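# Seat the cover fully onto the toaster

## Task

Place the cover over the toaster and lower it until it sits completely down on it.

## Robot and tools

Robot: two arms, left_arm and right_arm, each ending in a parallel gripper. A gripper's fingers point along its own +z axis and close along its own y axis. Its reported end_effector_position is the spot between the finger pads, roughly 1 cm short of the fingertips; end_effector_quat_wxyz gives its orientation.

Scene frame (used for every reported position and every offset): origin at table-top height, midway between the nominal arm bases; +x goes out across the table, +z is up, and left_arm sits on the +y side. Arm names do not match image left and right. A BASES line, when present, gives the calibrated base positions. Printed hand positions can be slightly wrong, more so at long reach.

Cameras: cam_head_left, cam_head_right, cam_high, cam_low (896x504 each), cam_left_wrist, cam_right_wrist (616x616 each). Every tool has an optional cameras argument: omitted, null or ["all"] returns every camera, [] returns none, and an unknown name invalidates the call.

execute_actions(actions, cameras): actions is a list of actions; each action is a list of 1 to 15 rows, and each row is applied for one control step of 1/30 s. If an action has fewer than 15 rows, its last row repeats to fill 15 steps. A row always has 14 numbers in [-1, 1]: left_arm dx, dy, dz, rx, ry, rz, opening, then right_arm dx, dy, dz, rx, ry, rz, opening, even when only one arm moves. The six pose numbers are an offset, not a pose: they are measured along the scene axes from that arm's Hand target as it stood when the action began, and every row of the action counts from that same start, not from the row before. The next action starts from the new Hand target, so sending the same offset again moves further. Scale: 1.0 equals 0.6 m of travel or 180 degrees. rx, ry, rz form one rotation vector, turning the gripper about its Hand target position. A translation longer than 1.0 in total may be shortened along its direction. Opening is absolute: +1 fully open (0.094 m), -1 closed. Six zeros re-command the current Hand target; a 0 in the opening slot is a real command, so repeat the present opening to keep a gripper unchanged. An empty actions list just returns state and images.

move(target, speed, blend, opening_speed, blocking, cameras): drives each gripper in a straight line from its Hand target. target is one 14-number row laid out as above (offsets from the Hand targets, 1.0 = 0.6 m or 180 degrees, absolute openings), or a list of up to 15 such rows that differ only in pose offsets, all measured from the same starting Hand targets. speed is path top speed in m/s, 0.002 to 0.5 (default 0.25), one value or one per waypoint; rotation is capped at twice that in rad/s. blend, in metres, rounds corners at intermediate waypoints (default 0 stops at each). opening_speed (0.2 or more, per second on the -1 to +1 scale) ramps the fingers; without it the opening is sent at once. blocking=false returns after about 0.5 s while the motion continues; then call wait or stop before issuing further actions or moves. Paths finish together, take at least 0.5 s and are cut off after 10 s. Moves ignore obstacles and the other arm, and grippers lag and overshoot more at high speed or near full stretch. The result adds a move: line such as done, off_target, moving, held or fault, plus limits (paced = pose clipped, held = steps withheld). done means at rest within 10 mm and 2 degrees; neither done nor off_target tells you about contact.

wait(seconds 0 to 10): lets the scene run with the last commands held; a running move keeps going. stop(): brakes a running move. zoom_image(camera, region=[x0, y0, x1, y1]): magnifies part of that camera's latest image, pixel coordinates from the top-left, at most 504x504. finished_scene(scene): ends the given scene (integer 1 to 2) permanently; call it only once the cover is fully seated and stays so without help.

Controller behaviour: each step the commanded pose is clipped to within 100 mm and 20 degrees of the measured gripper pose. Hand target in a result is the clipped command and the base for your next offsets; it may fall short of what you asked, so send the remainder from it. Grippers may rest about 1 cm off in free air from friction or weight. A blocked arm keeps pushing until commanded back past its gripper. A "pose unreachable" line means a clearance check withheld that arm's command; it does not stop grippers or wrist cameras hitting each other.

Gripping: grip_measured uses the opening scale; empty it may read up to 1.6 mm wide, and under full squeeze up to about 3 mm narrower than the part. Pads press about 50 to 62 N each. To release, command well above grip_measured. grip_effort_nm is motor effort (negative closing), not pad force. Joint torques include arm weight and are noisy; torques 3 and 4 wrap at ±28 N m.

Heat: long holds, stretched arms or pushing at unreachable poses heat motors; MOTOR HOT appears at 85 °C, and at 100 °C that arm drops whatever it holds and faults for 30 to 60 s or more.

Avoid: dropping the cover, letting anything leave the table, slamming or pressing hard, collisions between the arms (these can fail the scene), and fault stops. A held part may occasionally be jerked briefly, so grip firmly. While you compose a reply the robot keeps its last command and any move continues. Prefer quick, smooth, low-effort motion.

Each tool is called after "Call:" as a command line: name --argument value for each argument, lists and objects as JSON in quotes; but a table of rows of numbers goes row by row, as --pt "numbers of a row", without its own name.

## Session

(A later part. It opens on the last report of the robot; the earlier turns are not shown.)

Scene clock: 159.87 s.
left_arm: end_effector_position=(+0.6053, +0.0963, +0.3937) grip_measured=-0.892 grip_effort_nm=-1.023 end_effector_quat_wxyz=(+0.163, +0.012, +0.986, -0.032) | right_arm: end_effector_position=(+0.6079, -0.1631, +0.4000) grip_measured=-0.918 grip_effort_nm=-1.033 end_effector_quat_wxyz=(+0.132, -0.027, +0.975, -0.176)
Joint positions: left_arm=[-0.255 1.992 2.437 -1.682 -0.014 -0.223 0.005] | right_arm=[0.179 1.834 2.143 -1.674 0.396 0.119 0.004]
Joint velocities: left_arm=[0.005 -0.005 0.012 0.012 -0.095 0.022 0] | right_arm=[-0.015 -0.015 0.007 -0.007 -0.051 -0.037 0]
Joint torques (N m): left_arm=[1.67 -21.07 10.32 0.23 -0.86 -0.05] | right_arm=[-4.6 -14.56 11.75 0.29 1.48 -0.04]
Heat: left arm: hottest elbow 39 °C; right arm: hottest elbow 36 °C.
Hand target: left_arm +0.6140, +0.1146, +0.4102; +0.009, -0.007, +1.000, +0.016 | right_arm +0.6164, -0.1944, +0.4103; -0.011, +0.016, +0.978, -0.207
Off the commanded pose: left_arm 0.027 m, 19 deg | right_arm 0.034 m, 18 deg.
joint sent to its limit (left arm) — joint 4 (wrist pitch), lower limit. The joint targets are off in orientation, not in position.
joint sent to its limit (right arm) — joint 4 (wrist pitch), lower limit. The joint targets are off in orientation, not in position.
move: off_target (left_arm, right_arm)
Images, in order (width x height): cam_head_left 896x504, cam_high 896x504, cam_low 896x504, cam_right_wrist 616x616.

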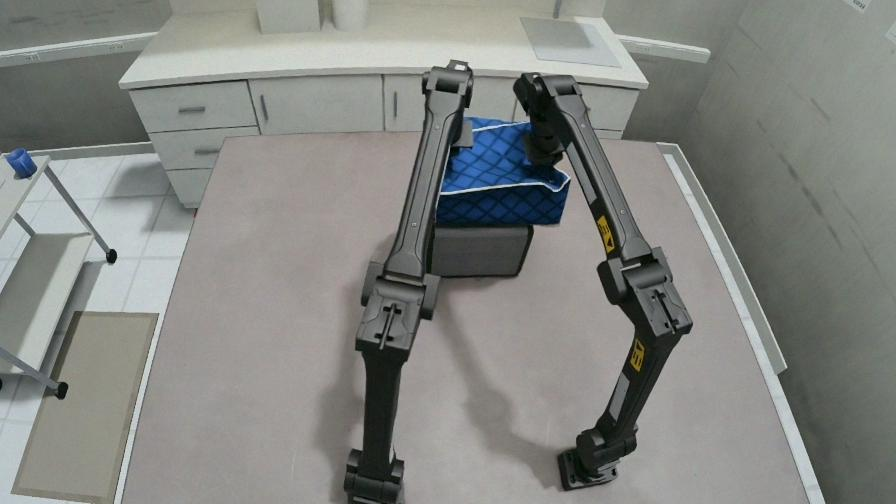

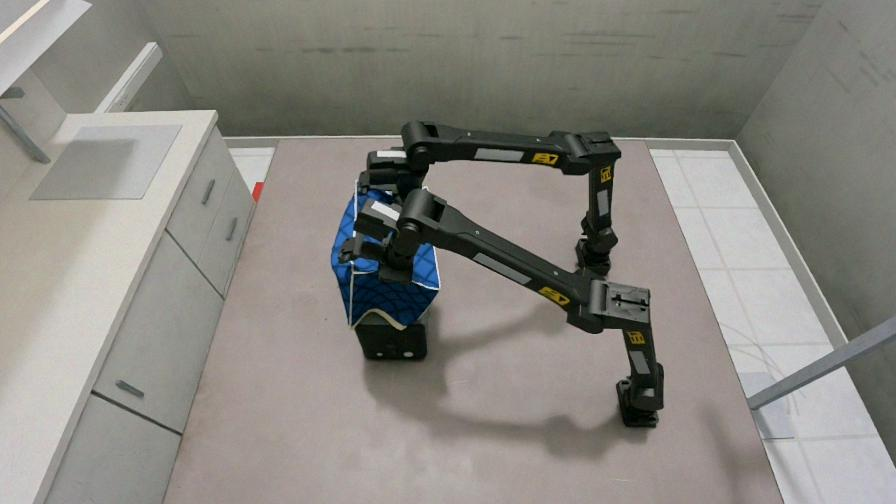

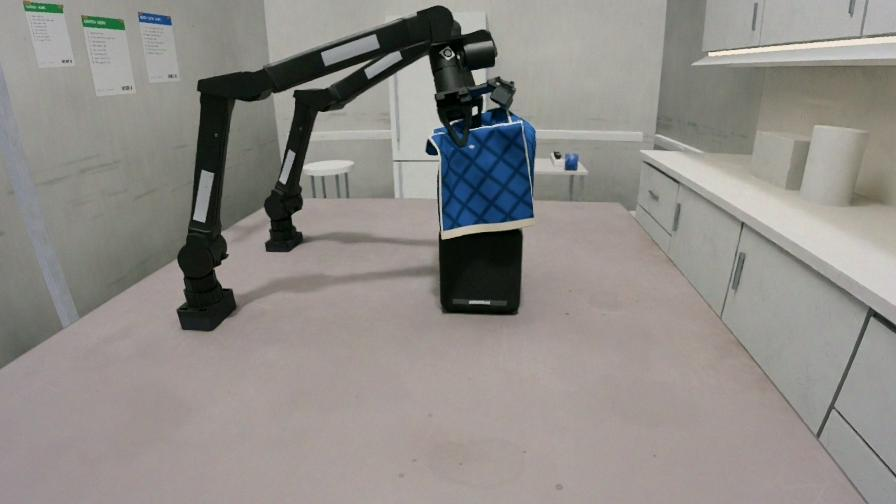

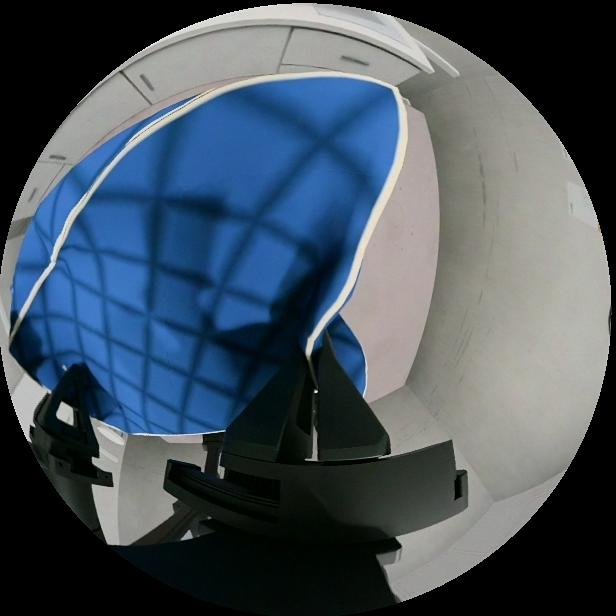

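Call:
move --target '[0,0.03,0.02,0.12,0,0,-1,0,0,0,0,0,0,-1]' --speed 0.12 --cameras '["cam_head_left","cam_high","cam_low","cam_right_wrist"]'

Call:
zoom_image --camera "cam_high" --region '[300, 140, 500, 380]'

Call:
move --target '[0,0,-0.16,0,0,0,-1,0,0,-0.16,0,0,0,-1]' --speed 0.12 --cameras '["cam_head_left","cam_high","cam_low","cam_right_wrist"]'

Call:
zoom_image --camera "cam_low" --region '[380, 60, 600, 330]'

Call:
zoom_image --camera "cam_high" --region '[300, 140, 500, 380]'

Scene clock: 169.23 s.
left_arm: end_effector_position=(+0.6046, +0.0974, +0.4053) grip_measured=-0.892 grip_effort_nm=-1.023 end_effector_quat_wxyz=(+0.205, +0.053, +0.967, +0.140) | right_arm: end_effector_position=(+0.6084, -0.1622, +0.3998) grip_measured=-0.918 grip_effort_nm=-1.033 end_effector_quat_wxyz=(+0.133, -0.027, +0.975, -0.173)
Joint positions: left_arm=[-0.347 1.992 2.437 -1.682 -0.381 -0.168 0.005] | right_arm=[0.179 1.834 2.143 -1.671 0.391 0.119 0.004]
Joint velocities: left_arm=[-0.005 -0.005 -0.002 -0.002 0.007 -0.007 0.002] | right_arm=[-0.005 -0.005 -0.017 -0.007 -0.037 0.037 0]
Joint torques (N m): left_arm=[3.31 -21.95 9.24 0.2 -1.77 0.21] | right_arm=[-4.66 -14.45 11.7 0.24 1.63 -0.05]
Heat: left arm: hottest elbow 39 °C; right arm: hottest elbow 35 °C.
Hand target: left_arm +0.6142, +0.1327, +0.4216; +0.047, +0.005, +0.980, +0.192 | right_arm +0.6164, -0.1945, +0.4103; -0.011, +0.017, +0.978, -0.207
Off the commanded pose: left_arm 0.040 m, 24 deg; orientation clipped | right_arm 0.035 m, 18 deg.
joint sent to its limit (left arm) — joint 4 (wrist pitch), lower limit. The joint targets are off in orientation, not in position.
joint sent to its limit (right arm) — joint 4 (wrist pitch), lower limit. The joint targets are off in orientation, not in position.
move: off_target (left_arm, right_arm); limits=paced
Images, in order (width x height): cam_head_left 896x504, cam_high 896x504, cam_low 896x504, cam_right_wrist 616x616.

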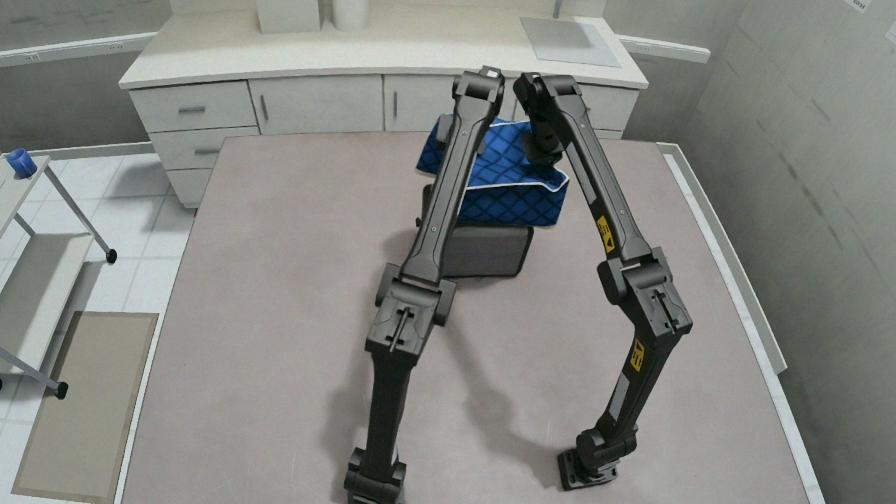

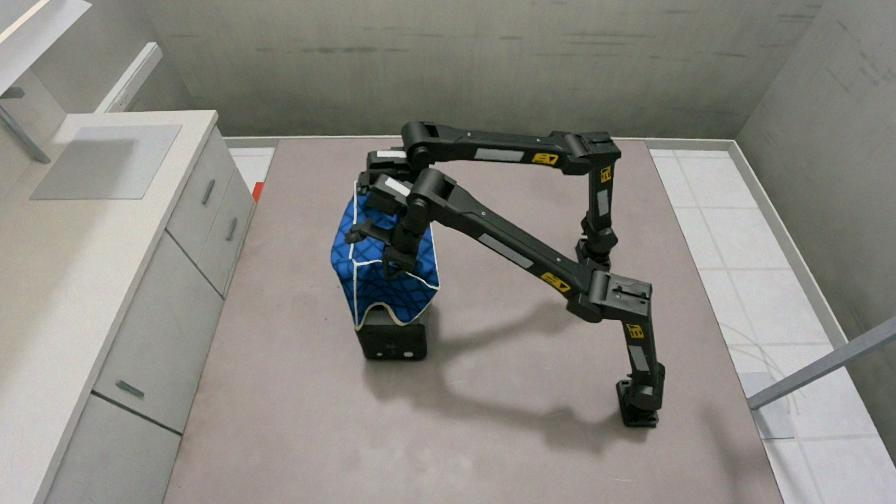

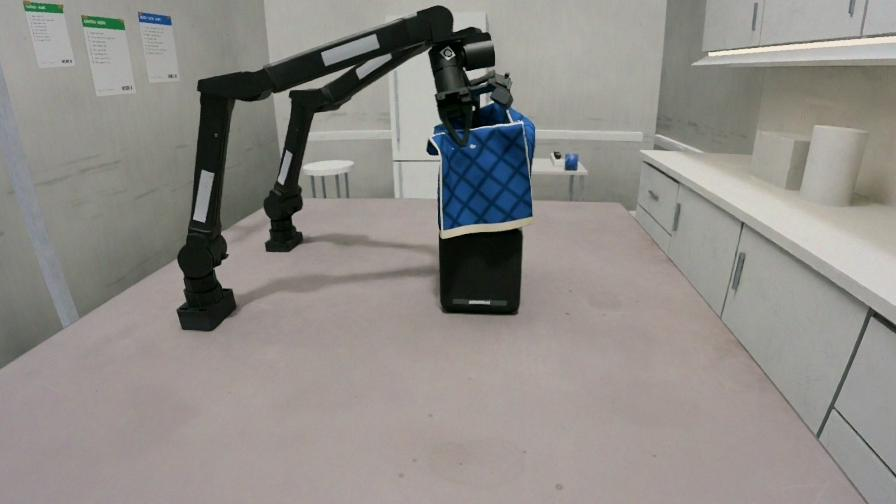

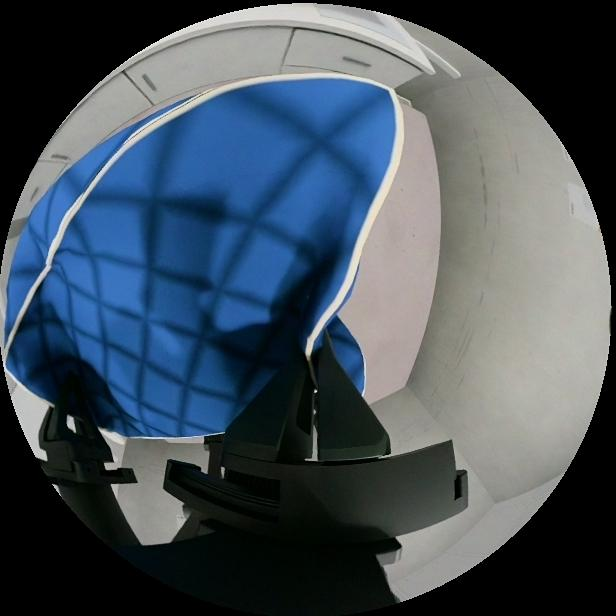

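Scaled by 2.100.

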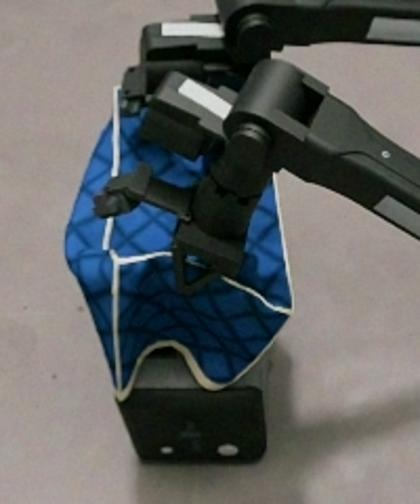

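Scene clock: 171.23 s.
left_arm: end_effector_position=(+0.6001, +0.0979, +0.3452) grip_measured=-0.892 grip_effort_nm=-1.028 end_effector_quat_wxyz=(+0.146, +0.045, +0.976, +0.153) | right_arm: end_effector_position=(+0.6094, -0.1601, +0.3355) grip_measured=-0.918 grip_effort_nm=-1.033 end_effector_quat_wxyz=(+0.072, -0.021, +0.981, -0.178)
Joint positions: left_arm=[-0.348 2.013 2.325 -1.682 -0.378 -0.212 0.005] | right_arm=[0.179 1.892 2.067 -1.671 0.379 0.159 0.004]
Joint velocities: left_arm=[-0.005 0.005 0.012 -0.002 -0.037 0.007 -0.001] | right_arm=[0.005 -0.015 0.022 -0.017 -0.022 0.051 0]
Joint torques (N m): left_arm=[3.66 -19.96 6.87 0.06 -1.4 -0.07] | right_arm=[-4.95 -13.68 7.65 0.03 1.57 0.32]
Heat: left arm: hottest elbow 39 °C; right arm: hottest elbow 35 °C.
Hand target: left_arm +0.6139, +0.1343, +0.3258; +0.047, +0.004, +0.980, +0.192 | right_arm +0.6149, -0.1946, +0.3135; -0.011, +0.016, +0.978, -0.207
Off the commanded pose: left_arm 0.042 m, 13 deg | right_arm 0.041 m, 11 deg.
joint sent to its limit (left arm) — joint 4 (wrist pitch), lower limit. The joint targets are off in orientation, not in position.
joint sent to its limit (right arm) — joint 4 (wrist pitch), lower limit. The joint targets are off in orientation, not in position.
move: off_target (left_arm, right_arm)
Images, in order (width x height): cam_head_left 896x504, cam_high 896x504, cam_low 896x504, cam_right_wrist 616x616.

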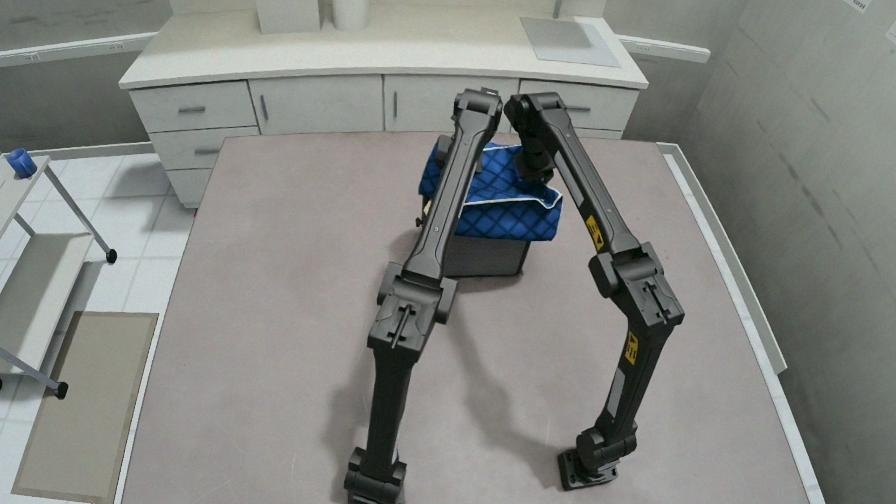

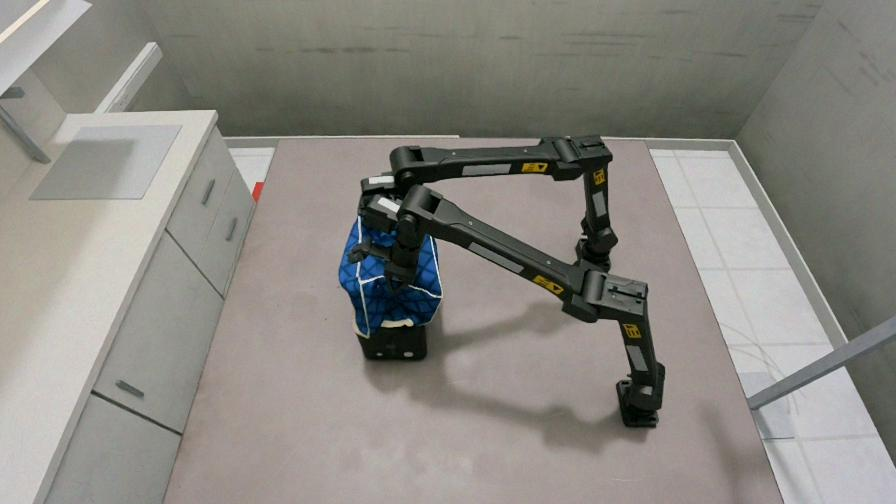

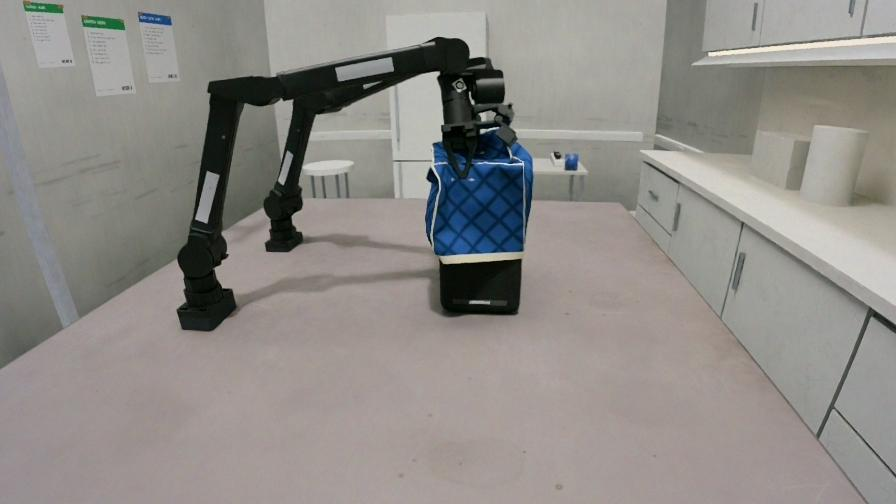

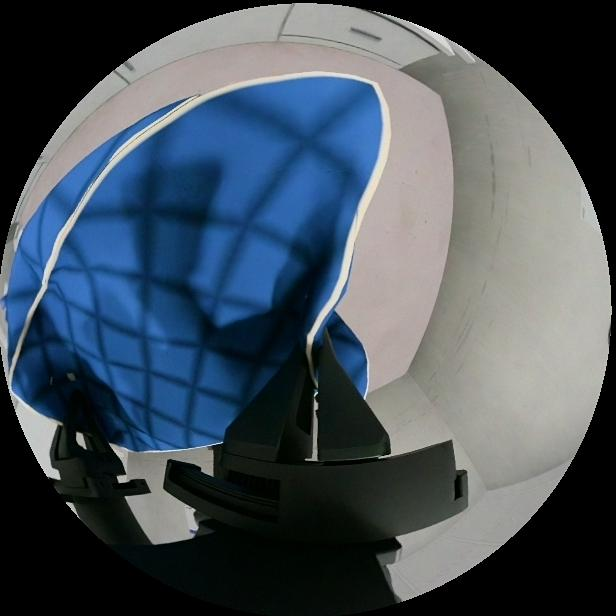

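Scaled by 1.867.

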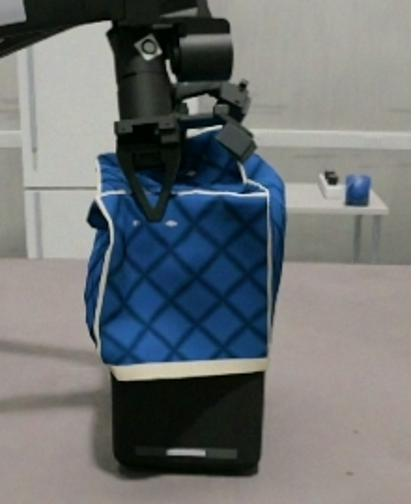

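Scaled by 2.100.

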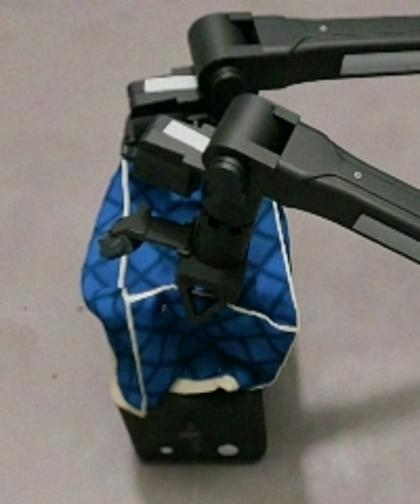

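Call:
move --pt "0 0.02 0.16 0.08 0 0 -1 0 0 0 0 0 0 -1" --pt "0 0.09 0.16 0.08 0 0 -1 0 0.02 -0.03 0 0 0 -1" --speed 0.12 --cameras '["cam_high","cam_low","cam_left_wrist"]'

Call:
zoom_image --camera "cam_high" --region '[300, 140, 500, 380]'

Scene clock: 176.63 s.
left_arm: end_effector_position=(+0.6019, +0.1001, +0.3639) grip_measured=-0.892 grip_effort_nm=-1.033 end_effector_quat_wxyz=(+0.172, +0.078, +0.951, +0.245) | right_arm: end_effector_position=(+0.6099, -0.1576, +0.3350) grip_measured=-0.918 grip_effort_nm=-1.028 end_effector_quat_wxyz=(+0.073, -0.019, +0.982, -0.173)
Joint positions: left_arm=[-0.39 2.013 2.334 -1.682 -0.576 -0.158 0.005] | right_arm=[0.181 1.892 2.067 -1.667 0.37 0.163 0.004]
Joint velocities: left_arm=[0.015 -0.005 0.002 0.012 -0.022 0.007 0.001] | right_arm=[0.005 -0.005 0.007 -0.007 -0.037 -0.066 0]
Joint torques (N m): left_arm=[4.01 -24.7 11.17 0.05 -2.26 0.21] | right_arm=[-5.01 -13.86 7.66 -0.13 1.88 0.28]
Heat: left arm: hottest elbow 39 °C; right arm: hottest elbow 35 °C.
Hand target: left_arm +0.6081, +0.1433, +0.4054; +0.200, +0.048, +0.942, +0.266 (last step not sent: back at the drive's target) | right_arm +0.6129, -0.1939, +0.3137; +0.045, +0.005, +0.979, -0.199 (last step not sent: back at the drive's target)
Off the commanded pose: left_arm 0.106 m, 18 deg | right_arm 0.047 m, 11 deg.
move: held (left_arm, right_arm; a check stopped the path); path passed 0 of 2 targets; limits=held
pose unreachable (left arm): on one or more control steps of this call, first in action 0 (counted from 0), this arm could not follow its commanded pose, so it was not sent that pose on those steps. On the call's last step it was still not sent that pose. It may still have moved: this result reports where it is.
cause: moving toward the commanded pose would bring a part of the arm too close to another arm (this arm's wrist (the part past joint 4) and the right arm's wrist (the part past joint 4)).
pose unreachable (right arm): on one or more control steps of this call, first in action 0 (counted from 0), this arm could not follow its commanded pose, so it was not sent that pose on those steps. On the call's last step it was still not sent that pose. It may still have moved: this result reports where it is.
cause: moving toward the commanded pose would bring a part of the arm too close to another arm (this arm's wrist (the part past joint 4) and the left arm's wrist (the part past joint 4)).
Images, in order (width x height): cam_high 896x504, cam_low 896x504, cam_left_wrist 616x616.

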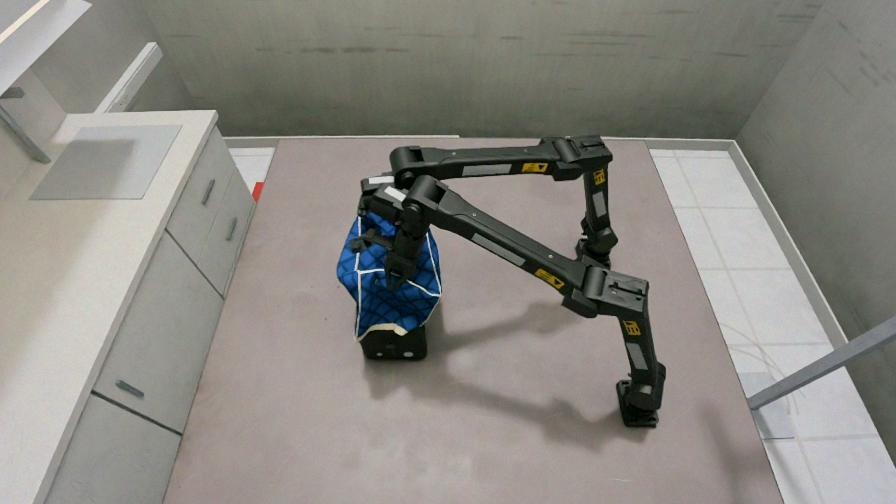

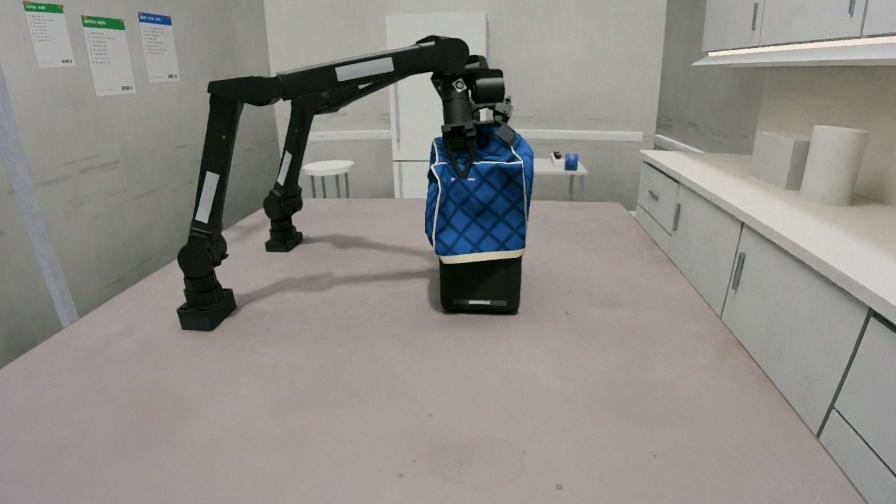

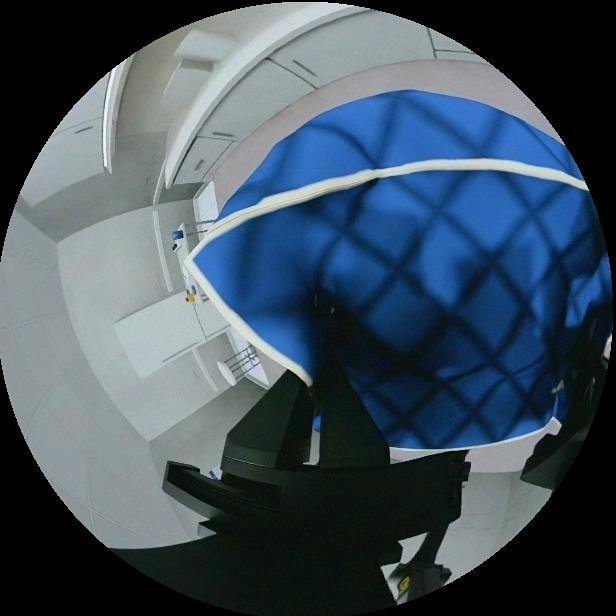

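Scaled by 2.100.

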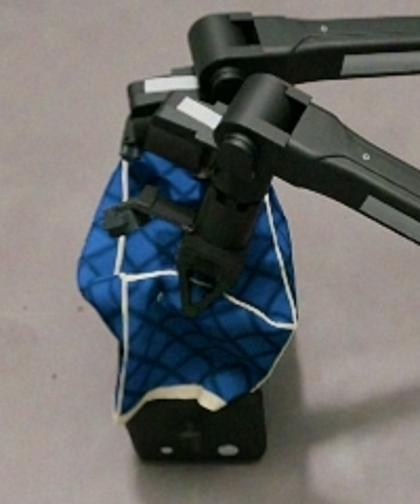

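Call:
move --pt "0 0.04 0 0 0 0 -1 0 -0.02 -0.02 0.1 0 0 -1" --pt "0 0.04 -0.12 0 0 0 -1 0 -0.02 -0.06 0.1 0 0 -1" --speed 0.12 --cameras '["cam_high","cam_low","cam_left_wrist"]'

Call:
zoom_image --camera "cam_high" --region '[300, 140, 500, 380]'

Scene clock: 183.80 s.
left_arm: end_effector_position=(+0.5995, +0.1028, +0.3148) grip_measured=-0.892 grip_effort_nm=-1.023 end_effector_quat_wxyz=(+0.200, +0.090, +0.944, +0.245) | right_arm: end_effector_position=(+0.6121, -0.1543, +0.2855) grip_measured=-0.918 grip_effort_nm=-1.038 end_effector_quat_wxyz=(+0.052, -0.016, +0.998, -0.023)
Joint positions: left_arm=[-0.39 1.906 2.022 -1.406 -0.587 -0.109 0.005] | right_arm=[0.099 1.878 1.945 -1.54 0.059 0.102 0.004]
Joint velocities: left_arm=[0.005 0.005 0.002 -0.007 -0.037 -0.037 0.001] | right_arm=[-0.005 -0.015 -0.012 -0.002 0.007 0.051 0]
Joint torques (N m): left_arm=[6.36 -24.06 6.97 0.36 -1.53 0.12] | right_arm=[-6.53 -15.91 7.19 0.32 1.53 -0.06]
Heat: left arm: hottest elbow 39 °C; right arm: hottest elbow 35 °C.
Hand target: left_arm +0.6078, +0.1685, +0.3334; +0.200, +0.048, +0.942, +0.266 | right_arm +0.6125, -0.2063, +0.2778; +0.043, +0.012, +0.998, -0.045
Off the commanded pose: left_arm 0.068 m, 5 deg | right_arm 0.052 m, 4 deg.
held back during your reply time or a wait (left arm), on 90 control steps: a part of the arm was too close to another arm, or the arm's last command would have brought one too close.
held back during your reply time or a wait (right arm), on 90 control steps: a part of the arm was too close to another arm, or the arm's last command would have brought one too close.
move: off_target (left_arm, right_arm); a check withheld steps on the way to target 1, so it may have been missed; limits=held
pose unreachable (left arm): on one or more control steps of this call, first in action 0 (counted from 0), this arm could not follow its commanded pose, so it was not sent that pose on those steps. It may still have moved: this result reports where it is.
cause: moving toward the commanded pose would bring a part of the arm too close to another arm (this arm's wrist (the part past joint 4) and the right arm's wrist (the part past joint 4)).
pose unreachable (right arm): on one or more control steps of this call, first in action 0 (counted from 0), this arm could not follow its commanded pose, so it was not sent that pose on those steps. It may still have moved: this result reports where it is.
cause: moving toward the commanded pose would bring a part of the arm too close to another arm (this arm's wrist (the part past joint 4) and the left arm's wrist (the part past joint 4)).
Images, in order (width x height): cam_high 896x504, cam_low 896x504, cam_left_wrist 616x616.

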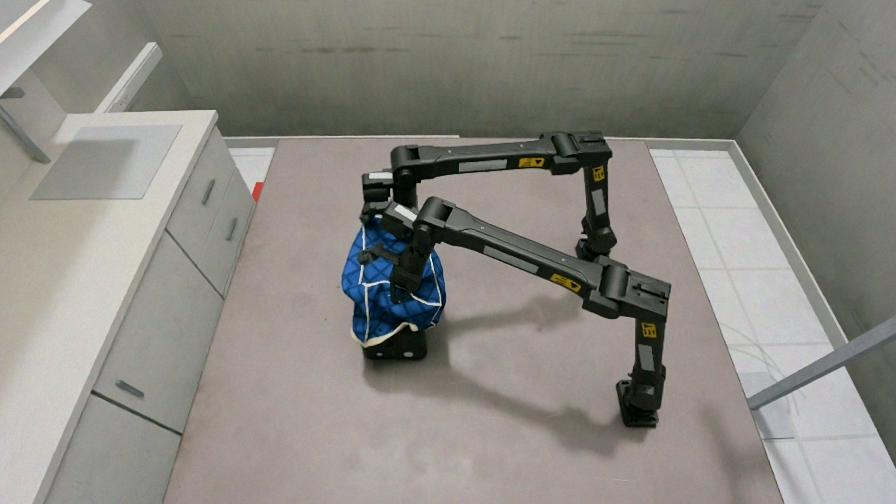

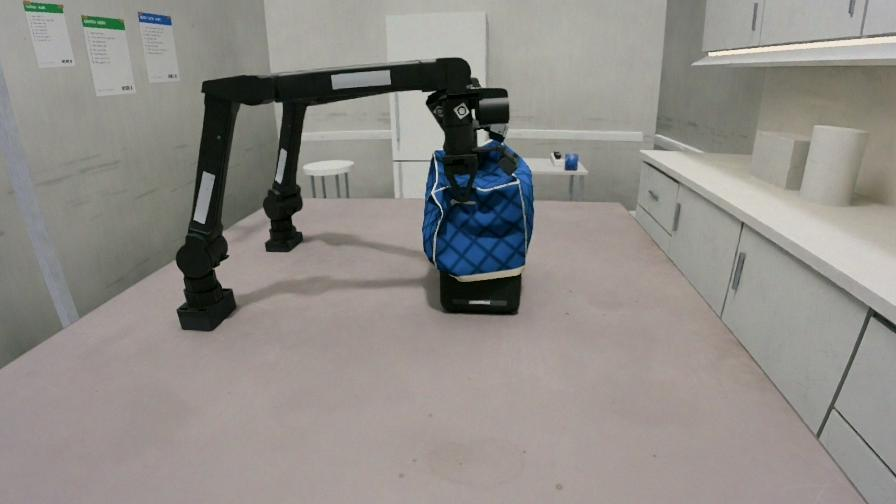

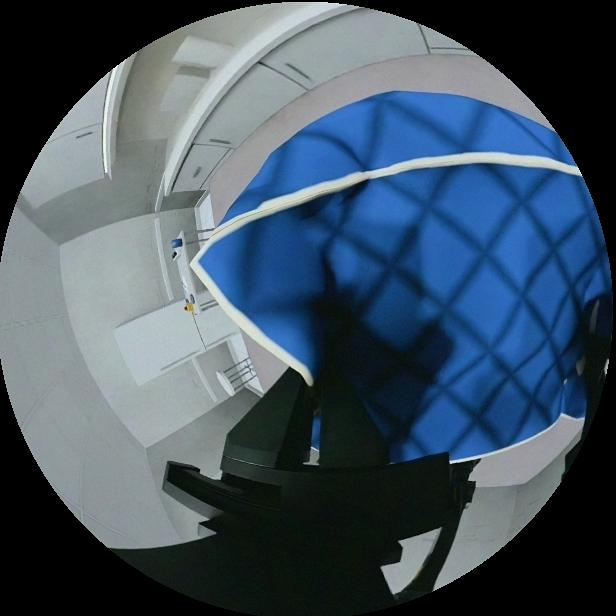

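Scaled by 2.100.

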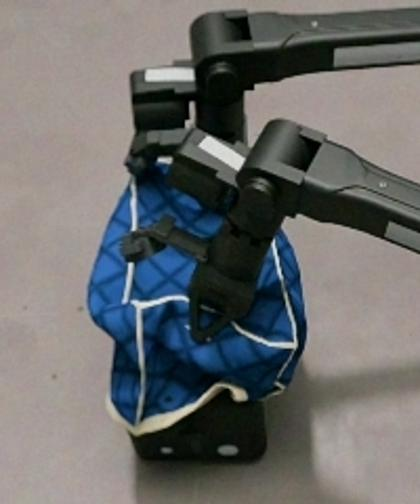

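Call:
move --target '[0,-0.03,-0.11,-0.12,0,0,-1,0,0.02,-0.09,0.06,0,0,-1]' --speed 0.12 --cameras '["cam_high","cam_low","cam_head_left"]'

Call:
zoom_image --camera "cam_high" --region '[300, 140, 500, 380]'

Scene clock: 189.50 s.
left_arm: end_effector_position=(+0.5965, +0.0999, +0.2794) grip_measured=-0.892 grip_effort_nm=-1.023 end_effector_quat_wxyz=(+0.215, +0.050, +0.973, +0.066) | right_arm: end_effector_position=(+0.6116, -0.1597, +0.2471) grip_measured=-0.918 grip_effort_nm=-1.033 end_effector_quat_wxyz=(+0.058, -0.003, +0.996, +0.062)
Joint positions: left_arm=[-0.31 1.814 1.833 -1.196 -0.232 -0.157 0.005] | right_arm=[0.041 1.853 1.804 -1.395 -0.115 0.08 0.004]
Joint velocities: left_arm=[0.005 -0.024 0.007 -0.002 -0.051 -0.007 -0.001] | right_arm=[-0.005 -0.015 -0.002 0.002 -0.022 -0.022 0]
Joint torques (N m): left_arm=[5.6 -19.96 6.58 0.57 -0.93 -0.05] | right_arm=[-5.01 -14.1 6.9 0.59 0.75 -0.05]
Heat: left arm: hottest elbow 39 °C; right arm: hottest elbow 35 °C.
Hand target: left_arm +0.6072, +0.1513, +0.2678; +0.205, +0.009, +0.975, +0.085 | right_arm +0.6117, -0.1943, +0.2239; +0.042, +0.016, +0.998, +0.049
Off the commanded pose: left_arm 0.053 m, 5 deg | right_arm 0.042 m, 3 deg.
move: off_target (left_arm, right_arm)
Images, in order (width x height): cam_head_left 896x504, cam_high 896x504, cam_low 896x504.

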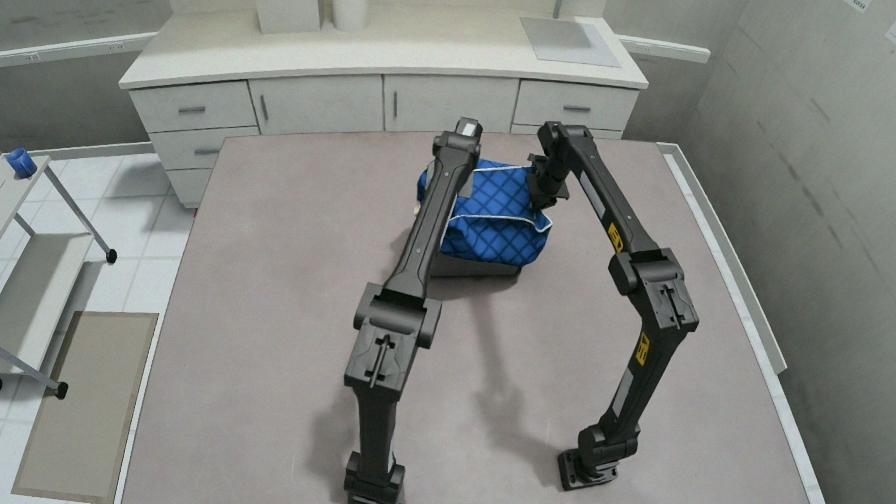

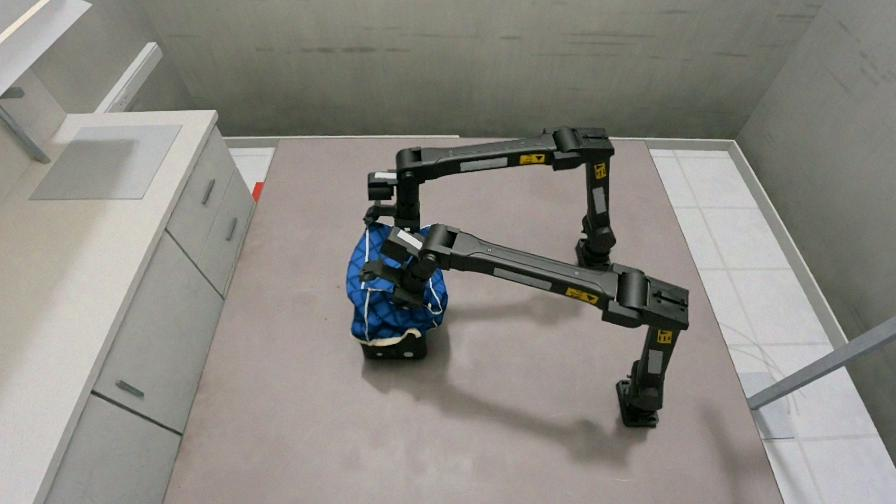

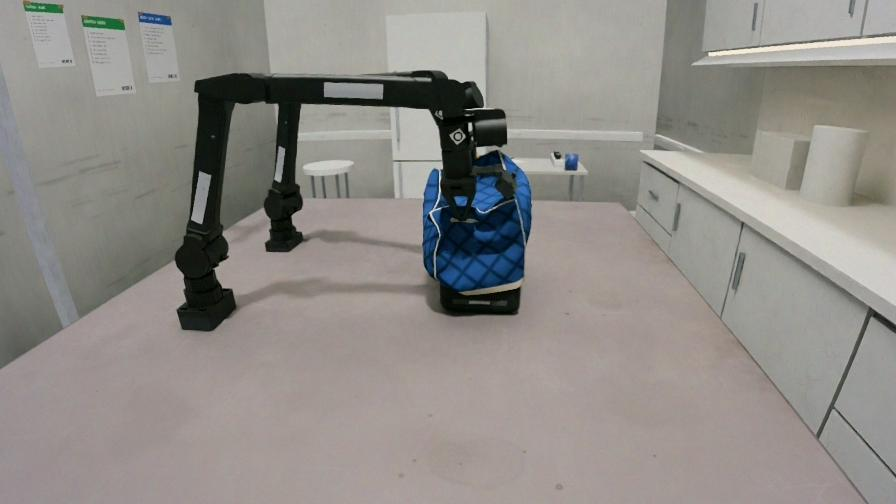

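Scaled by 2.100.

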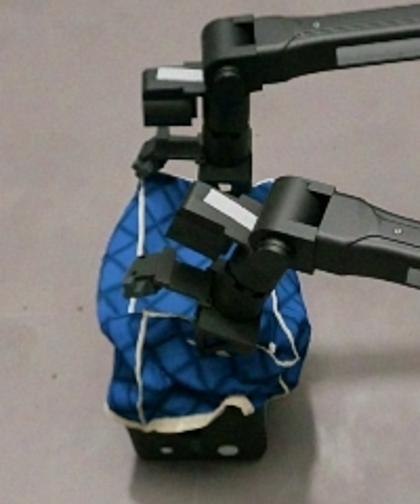

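Great. Continue down; level left pitch.

Call:
move --target '[0.01,-0.02,-0.1,-0.08,0,0,-1,0,0.02,-0.07,0.06,0,0,-1]' --speed 0.12 --cameras '["cam_high","cam_low","cam_head_left"]'

Call:
zoom_image --camera "cam_high" --region '[300, 140, 500, 380]'

Scene clock: 194.03 s.
left_arm: end_effector_position=(+0.6009, +0.1025, +0.2525) grip_measured=-0.892 grip_effort_nm=-1.028 end_effector_quat_wxyz=(+0.230, +0.025, +0.971, -0.054) | right_arm: end_effector_position=(+0.6130, -0.1614, +0.2302) grip_measured=-0.918 grip_effort_nm=-1.033 end_effector_quat_wxyz=(+0.073, +0.008, +0.985, +0.153)
Joint positions: left_arm=[-0.242 1.774 1.695 -1.015 0.01 -0.188 0.005] | right_arm=[-0.014 1.837 1.716 -1.288 -0.302 0.064 0.004]
Joint velocities: left_arm=[-0.005 -0.015 0.007 -0.002 0.037 -0.022 -0.001] | right_arm=[-0.024 0.015 -0.002 0.012 0.037 -0.081 0]
Joint torques (N m): left_arm=[4.42 -15.44 5.83 1.31 -0.58 -0.2] | right_arm=[-3.25 -11.75 5.57 0.95 0.5 -0.1]
Heat: left arm: hottest elbow 38 °C; right arm: hottest elbow 34 °C.
Hand target: left_arm +0.6130, +0.1401, +0.2082; +0.204, -0.016, +0.978, -0.038 | right_arm +0.6109, -0.1823, +0.1817; +0.039, +0.020, +0.989, +0.142
Off the commanded pose: left_arm 0.059 m, 6 deg | right_arm 0.053 m, 4 deg.
move: off_target (left_arm, right_arm)
Images, in order (width x height): cam_head_left 896x504, cam_high 896x504, cam_low 896x504.

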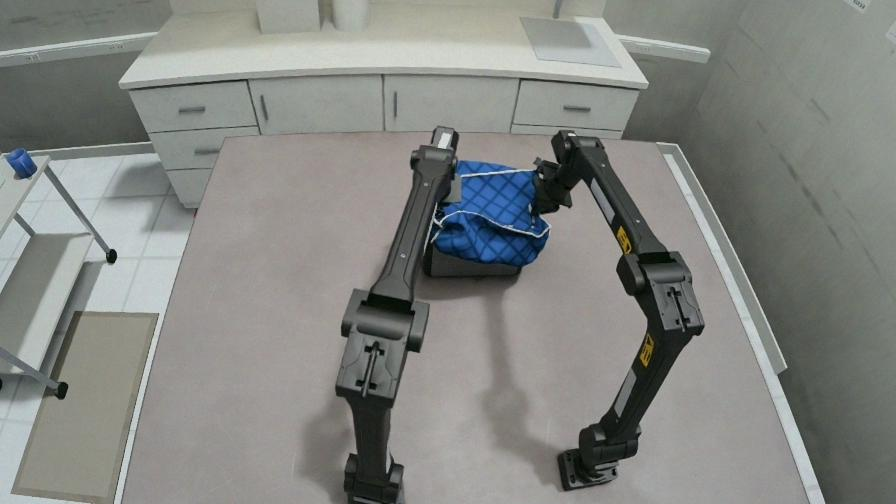

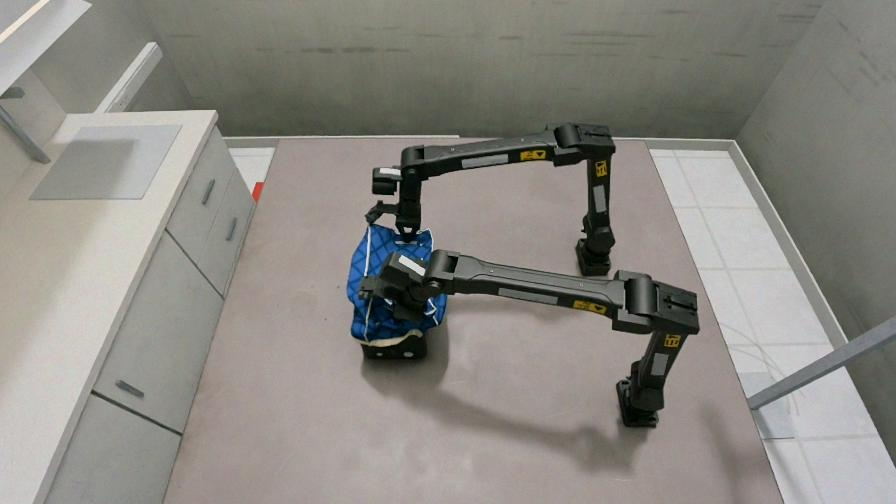

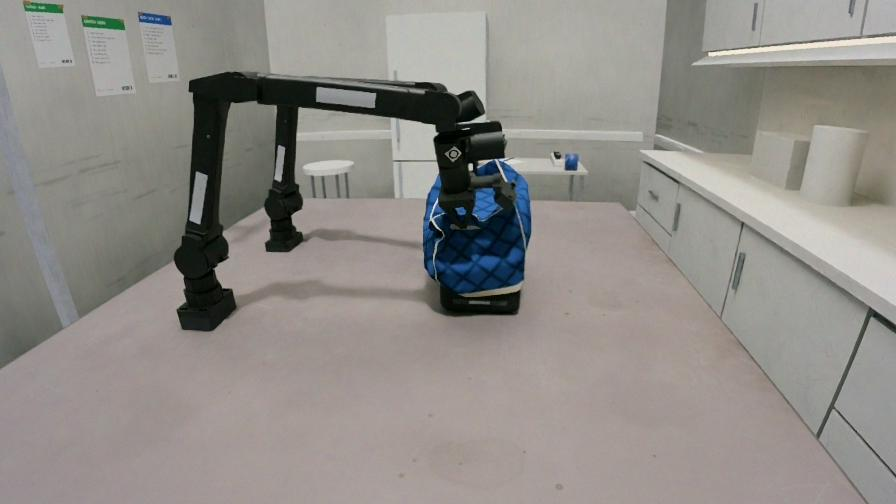

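Scaled by 2.100.

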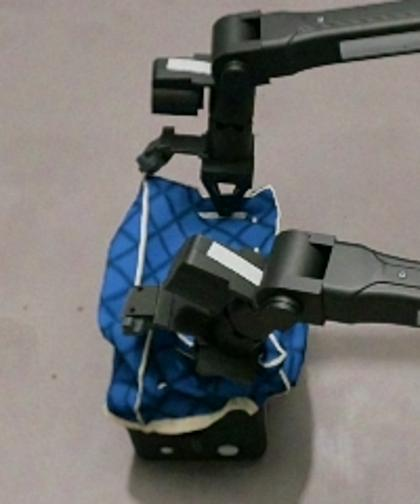

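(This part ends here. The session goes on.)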